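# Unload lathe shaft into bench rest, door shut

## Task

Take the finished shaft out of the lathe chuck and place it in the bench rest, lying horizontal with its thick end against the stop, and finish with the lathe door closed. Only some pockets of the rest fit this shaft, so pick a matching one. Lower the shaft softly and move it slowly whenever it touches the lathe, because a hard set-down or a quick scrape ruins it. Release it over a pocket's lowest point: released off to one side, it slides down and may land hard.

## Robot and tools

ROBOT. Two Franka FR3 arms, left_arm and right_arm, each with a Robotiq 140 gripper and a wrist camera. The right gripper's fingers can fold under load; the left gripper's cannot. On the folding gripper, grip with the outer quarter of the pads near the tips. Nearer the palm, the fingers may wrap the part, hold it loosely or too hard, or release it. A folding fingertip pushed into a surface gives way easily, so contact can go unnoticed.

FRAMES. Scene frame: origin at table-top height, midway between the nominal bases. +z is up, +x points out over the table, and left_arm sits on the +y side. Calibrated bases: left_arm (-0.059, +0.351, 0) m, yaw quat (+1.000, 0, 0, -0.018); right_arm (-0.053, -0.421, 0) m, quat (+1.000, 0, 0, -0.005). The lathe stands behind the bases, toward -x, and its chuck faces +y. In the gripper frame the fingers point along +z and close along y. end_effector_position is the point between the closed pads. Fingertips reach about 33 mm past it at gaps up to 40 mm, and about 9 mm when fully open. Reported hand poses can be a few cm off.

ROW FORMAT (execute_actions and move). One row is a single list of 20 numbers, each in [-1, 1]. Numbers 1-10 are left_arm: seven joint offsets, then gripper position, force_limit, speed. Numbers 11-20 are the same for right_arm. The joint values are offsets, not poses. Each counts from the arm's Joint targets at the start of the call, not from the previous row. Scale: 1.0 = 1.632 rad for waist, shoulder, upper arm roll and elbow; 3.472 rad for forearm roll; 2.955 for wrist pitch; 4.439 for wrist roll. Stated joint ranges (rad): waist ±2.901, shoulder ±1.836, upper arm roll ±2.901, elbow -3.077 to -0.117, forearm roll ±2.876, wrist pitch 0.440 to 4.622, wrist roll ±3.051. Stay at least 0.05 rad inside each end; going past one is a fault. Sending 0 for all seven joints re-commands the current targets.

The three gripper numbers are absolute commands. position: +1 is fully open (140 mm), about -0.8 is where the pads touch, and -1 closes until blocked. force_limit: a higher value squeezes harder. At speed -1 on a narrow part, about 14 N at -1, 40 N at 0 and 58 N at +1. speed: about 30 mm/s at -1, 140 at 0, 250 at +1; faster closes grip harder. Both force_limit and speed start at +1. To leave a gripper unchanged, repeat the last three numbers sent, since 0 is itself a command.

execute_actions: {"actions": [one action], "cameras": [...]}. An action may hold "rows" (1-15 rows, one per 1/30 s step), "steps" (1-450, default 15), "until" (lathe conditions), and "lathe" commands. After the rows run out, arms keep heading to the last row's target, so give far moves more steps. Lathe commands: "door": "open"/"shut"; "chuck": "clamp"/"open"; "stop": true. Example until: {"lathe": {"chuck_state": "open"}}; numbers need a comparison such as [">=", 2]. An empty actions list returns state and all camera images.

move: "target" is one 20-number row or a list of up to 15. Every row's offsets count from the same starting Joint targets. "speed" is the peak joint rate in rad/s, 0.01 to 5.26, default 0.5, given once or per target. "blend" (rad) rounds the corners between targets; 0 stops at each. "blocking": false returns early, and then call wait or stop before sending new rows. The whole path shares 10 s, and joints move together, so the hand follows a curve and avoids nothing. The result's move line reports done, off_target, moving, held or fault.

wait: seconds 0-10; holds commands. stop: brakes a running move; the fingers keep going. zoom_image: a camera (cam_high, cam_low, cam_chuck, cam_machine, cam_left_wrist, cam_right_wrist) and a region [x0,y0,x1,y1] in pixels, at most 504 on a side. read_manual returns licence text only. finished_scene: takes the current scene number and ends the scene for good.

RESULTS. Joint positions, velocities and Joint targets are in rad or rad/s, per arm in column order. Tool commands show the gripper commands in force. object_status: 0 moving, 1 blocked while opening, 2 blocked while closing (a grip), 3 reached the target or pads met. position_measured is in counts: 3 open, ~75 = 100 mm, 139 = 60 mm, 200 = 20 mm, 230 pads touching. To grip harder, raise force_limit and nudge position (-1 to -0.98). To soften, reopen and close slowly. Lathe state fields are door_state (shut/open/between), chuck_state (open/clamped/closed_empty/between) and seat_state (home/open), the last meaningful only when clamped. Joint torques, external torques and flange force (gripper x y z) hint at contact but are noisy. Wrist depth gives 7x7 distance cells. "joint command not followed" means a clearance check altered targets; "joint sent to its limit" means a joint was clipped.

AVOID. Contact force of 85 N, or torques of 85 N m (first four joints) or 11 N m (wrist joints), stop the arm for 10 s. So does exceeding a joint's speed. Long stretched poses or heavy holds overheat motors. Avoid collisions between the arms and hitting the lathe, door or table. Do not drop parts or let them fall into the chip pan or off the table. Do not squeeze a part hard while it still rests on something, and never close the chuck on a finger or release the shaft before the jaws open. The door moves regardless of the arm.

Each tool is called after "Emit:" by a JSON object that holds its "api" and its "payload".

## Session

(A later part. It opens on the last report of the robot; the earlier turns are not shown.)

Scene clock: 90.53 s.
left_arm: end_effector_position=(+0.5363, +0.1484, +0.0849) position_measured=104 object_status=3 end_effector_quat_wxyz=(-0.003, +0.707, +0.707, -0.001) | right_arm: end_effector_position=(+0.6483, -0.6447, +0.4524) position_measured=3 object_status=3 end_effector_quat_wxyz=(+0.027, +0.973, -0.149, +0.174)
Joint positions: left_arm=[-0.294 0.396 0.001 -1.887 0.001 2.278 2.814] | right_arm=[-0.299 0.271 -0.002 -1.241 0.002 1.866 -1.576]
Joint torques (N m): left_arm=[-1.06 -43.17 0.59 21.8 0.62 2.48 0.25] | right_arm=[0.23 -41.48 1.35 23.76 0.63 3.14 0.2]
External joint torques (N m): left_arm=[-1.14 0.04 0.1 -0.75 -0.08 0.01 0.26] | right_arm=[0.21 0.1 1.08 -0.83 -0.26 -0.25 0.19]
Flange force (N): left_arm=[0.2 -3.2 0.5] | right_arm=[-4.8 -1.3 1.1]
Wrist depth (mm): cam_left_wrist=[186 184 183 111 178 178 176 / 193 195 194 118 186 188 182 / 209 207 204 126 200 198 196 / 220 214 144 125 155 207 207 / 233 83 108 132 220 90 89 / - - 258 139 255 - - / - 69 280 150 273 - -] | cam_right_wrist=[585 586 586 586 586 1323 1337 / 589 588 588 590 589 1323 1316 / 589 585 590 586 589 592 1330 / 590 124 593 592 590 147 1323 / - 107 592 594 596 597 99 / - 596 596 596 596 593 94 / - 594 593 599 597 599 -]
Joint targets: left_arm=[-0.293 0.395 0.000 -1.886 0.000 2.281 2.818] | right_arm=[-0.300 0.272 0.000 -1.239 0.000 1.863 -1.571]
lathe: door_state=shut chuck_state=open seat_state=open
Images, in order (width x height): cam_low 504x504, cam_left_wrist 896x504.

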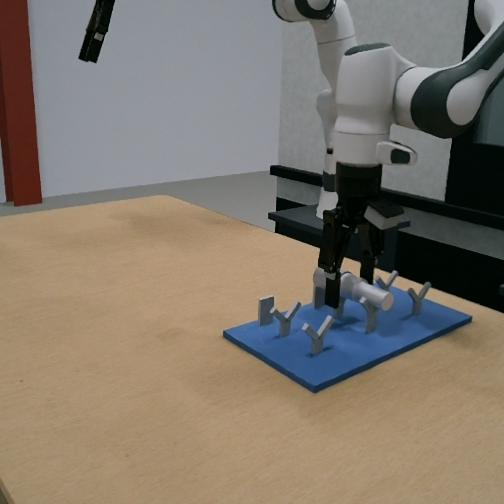

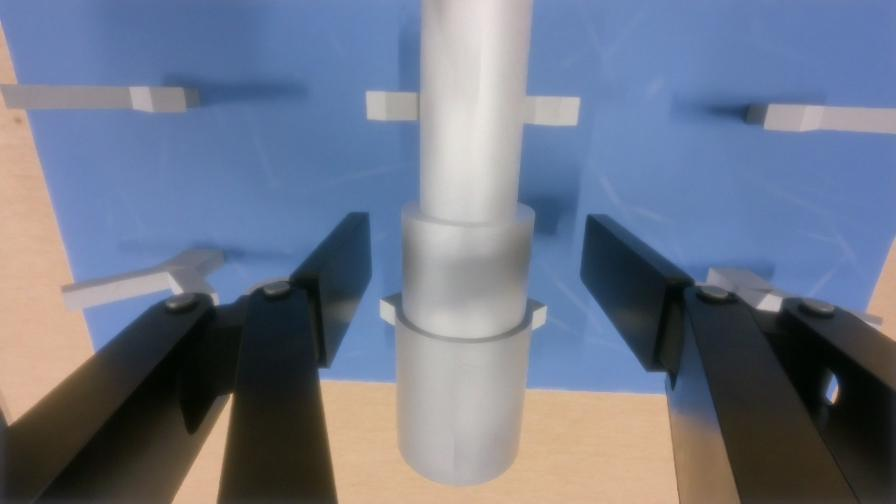

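Emit:
{"api": "move", "payload": {"target": [[0,-0.0639,0,0.0374,0,-0.0559,0,0.2,0.7,-1,0,0,0,0,0,0,0,1,1,1],[0,-0.1025,0,0.119,0,-0.1223,0,0.2,0.7,-1,0,0,0,0,0,0,0,1,1,1]], "speed": [0.15,0.4], "blend": [0.02,0], "cameras": ["all"]}}

Emit:
{"api": "zoom_image", "payload": {"camera": "cam_low", "region": [300, 240, 420, 350]}}

Emit:
{"api": "zoom_image", "payload": {"camera": "cam_left_wrist", "region": [300, 100, 660, 460]}}

Scene clock: 93.17 s.
left_arm: end_effector_position=(+0.5374, +0.1481, +0.2506) position_measured=104 object_status=3 end_effector_quat_wxyz=(+0.002, +0.707, +0.707, +0.001) | right_arm: end_effector_position=(+0.6483, -0.6447, +0.4524) position_measured=3 object_status=3 end_effector_quat_wxyz=(+0.027, +0.973, -0.149, +0.174)
Joint positions: left_arm=[-0.294 0.227 0.001 -1.692 0.001 1.923 2.814] | right_arm=[-0.299 0.271 -0.002 -1.241 0.002 1.866 -1.576]
Joint velocities: left_arm=[0 -0.001 0.001 -0.001 -0.001 -0.005 -0.001] | right_arm=[within noise]
Joint torques (N m): left_arm=[-1.09 -39.79 0.47 23.48 0.78 2.19 0.21] | right_arm=[0.17 -41.49 1.36 23.81 0.63 3.14 0.19]
External joint torques (N m): left_arm=[-1.14 0.19 0.19 -1.09 -0.09 -0.29 0.21] | right_arm=[0.24 0.16 1.17 -0.81 -0.25 -0.25 0.17]
Flange force (N): left_arm=[0.6 -4.0 1.5] | right_arm=[-4.4 -1.3 1.1]
Wrist depth (mm): cam_left_wrist=[472 346 335 329 331 332 336 / 1120 365 353 345 348 352 353 / 1298 383 371 299 364 369 376 / - 414 146 312 379 391 399 / - 83 109 433 431 90 89 / - - 459 461 460 - - / - 69 505 500 495 - -] | cam_right_wrist=[585 586 585 582 585 582 1344 / 589 590 588 592 589 1330 1344 / 588 590 592 586 592 590 1323 / 593 124 590 594 590 147 1323 / - 107 593 593 592 593 99 / - 594 593 594 593 594 94 / - 599 593 596 597 594 -]
Joint targets: left_arm=[-0.293 0.228 0.000 -1.691 0.000 1.920 2.818] | right_arm=[-0.300 0.272 0.000 -1.239 0.000 1.863 -1.571]
lathe: door_state=shut chuck_state=open seat_state=open
move: done

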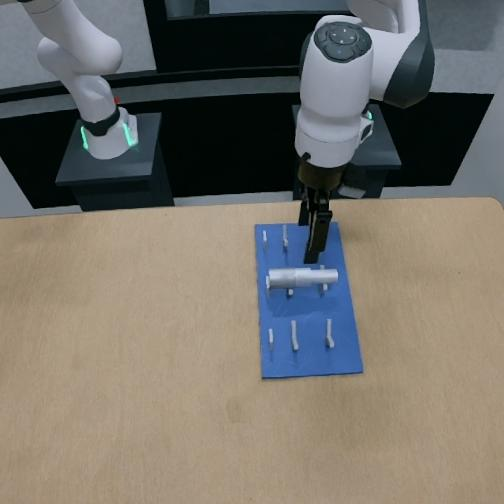

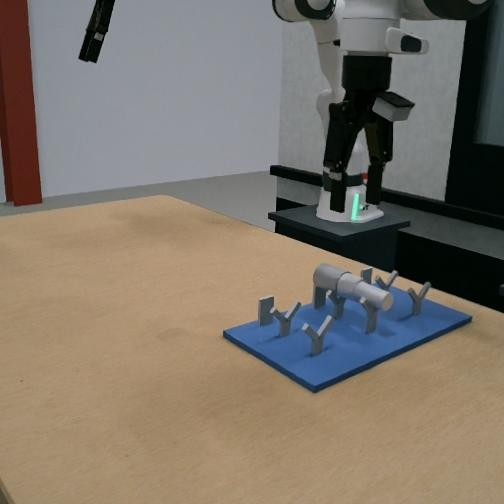

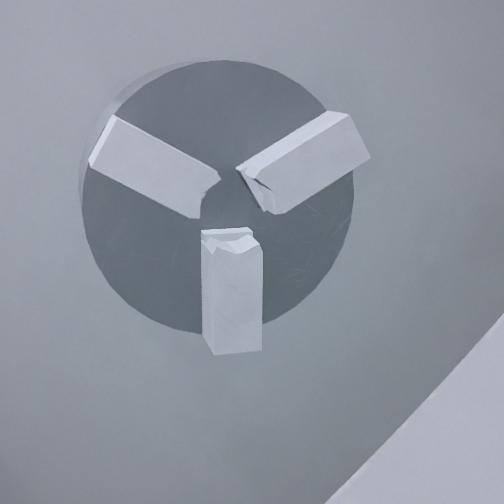

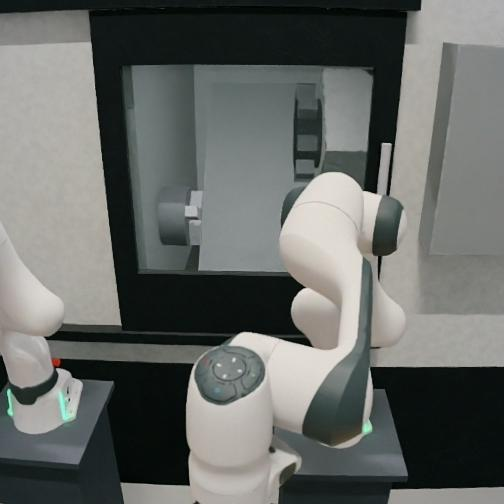

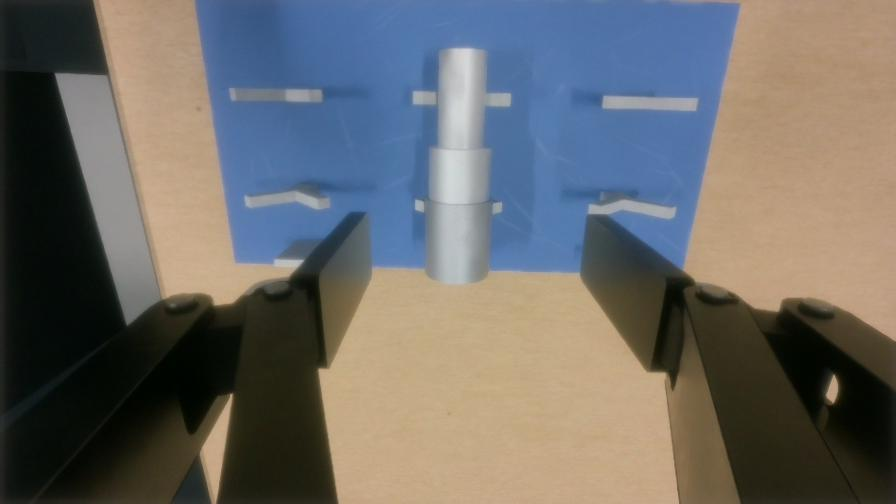

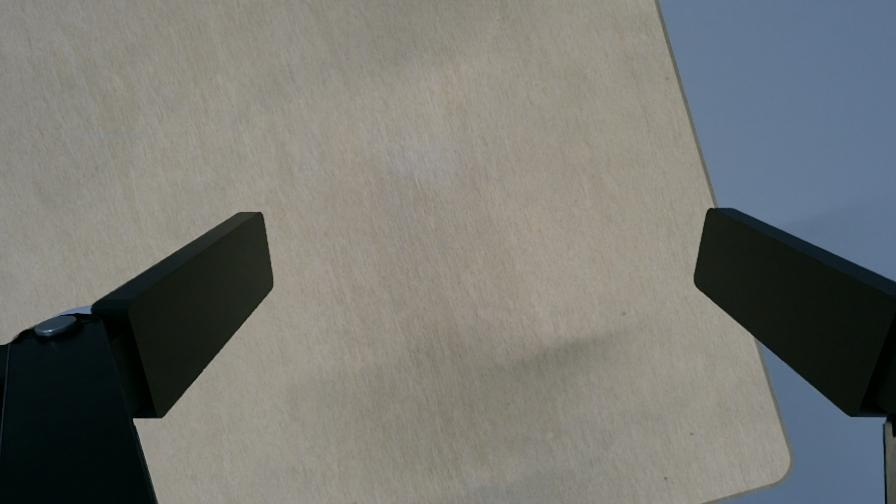

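Scaled by 4.200.

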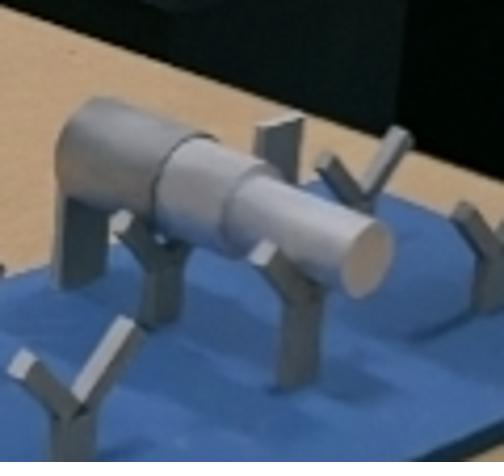

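Scaled by 1.400.

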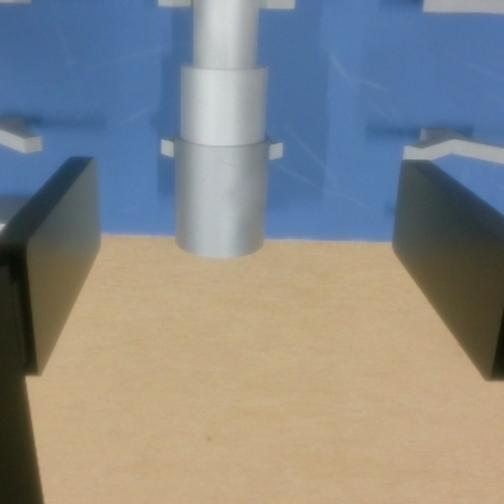

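Emit:
{"api": "zoom_image", "payload": {"camera": "cam_low", "region": [310, 260, 360, 310]}}

Emit:
{"api": "zoom_image", "payload": {"camera": "cam_low", "region": [350, 280, 400, 330]}}

Emit:
{"api": "zoom_image", "payload": {"camera": "cam_left_wrist", "region": [390, 30, 540, 180]}}

Emit:
{"api": "zoom_image", "payload": {"camera": "cam_left_wrist", "region": [390, 150, 540, 300]}}

Scaled by 10.080.

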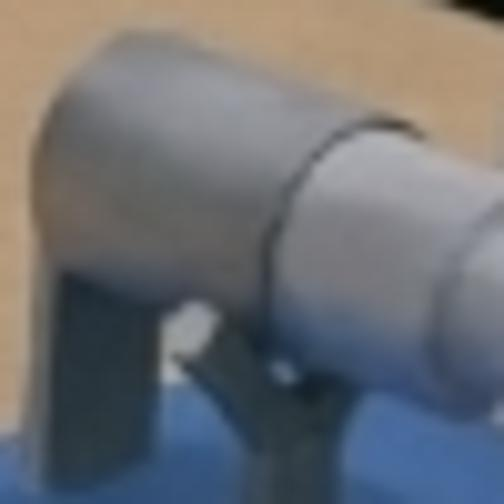

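Scaled by 10.080.

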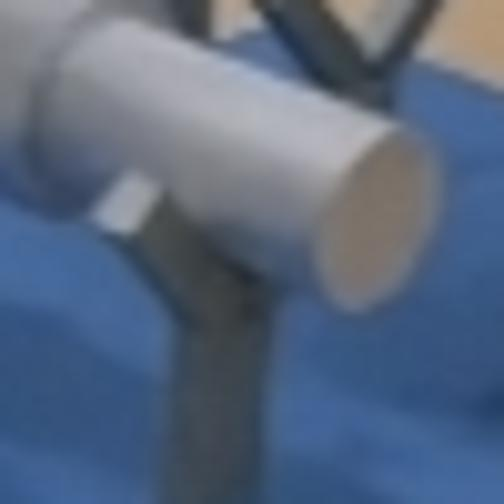

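Scaled by 3.360.

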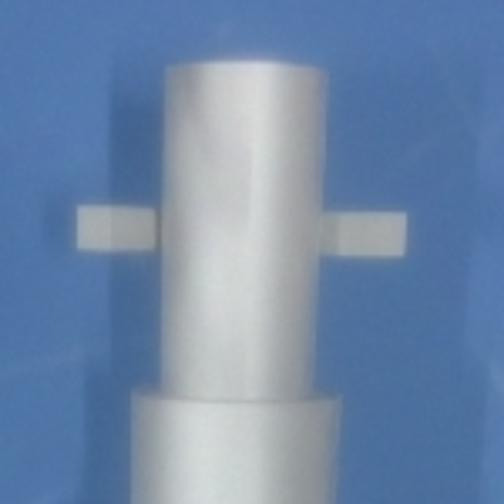

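Scaled by 3.360.

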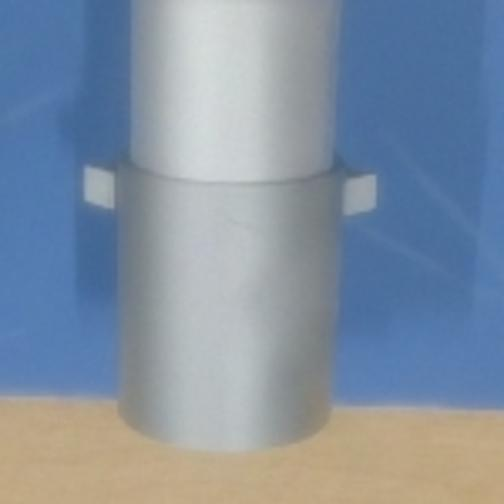

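Emit:
{"api": "finished_scene", "payload": {"scene": 1}}

The scene is finished: the task was done.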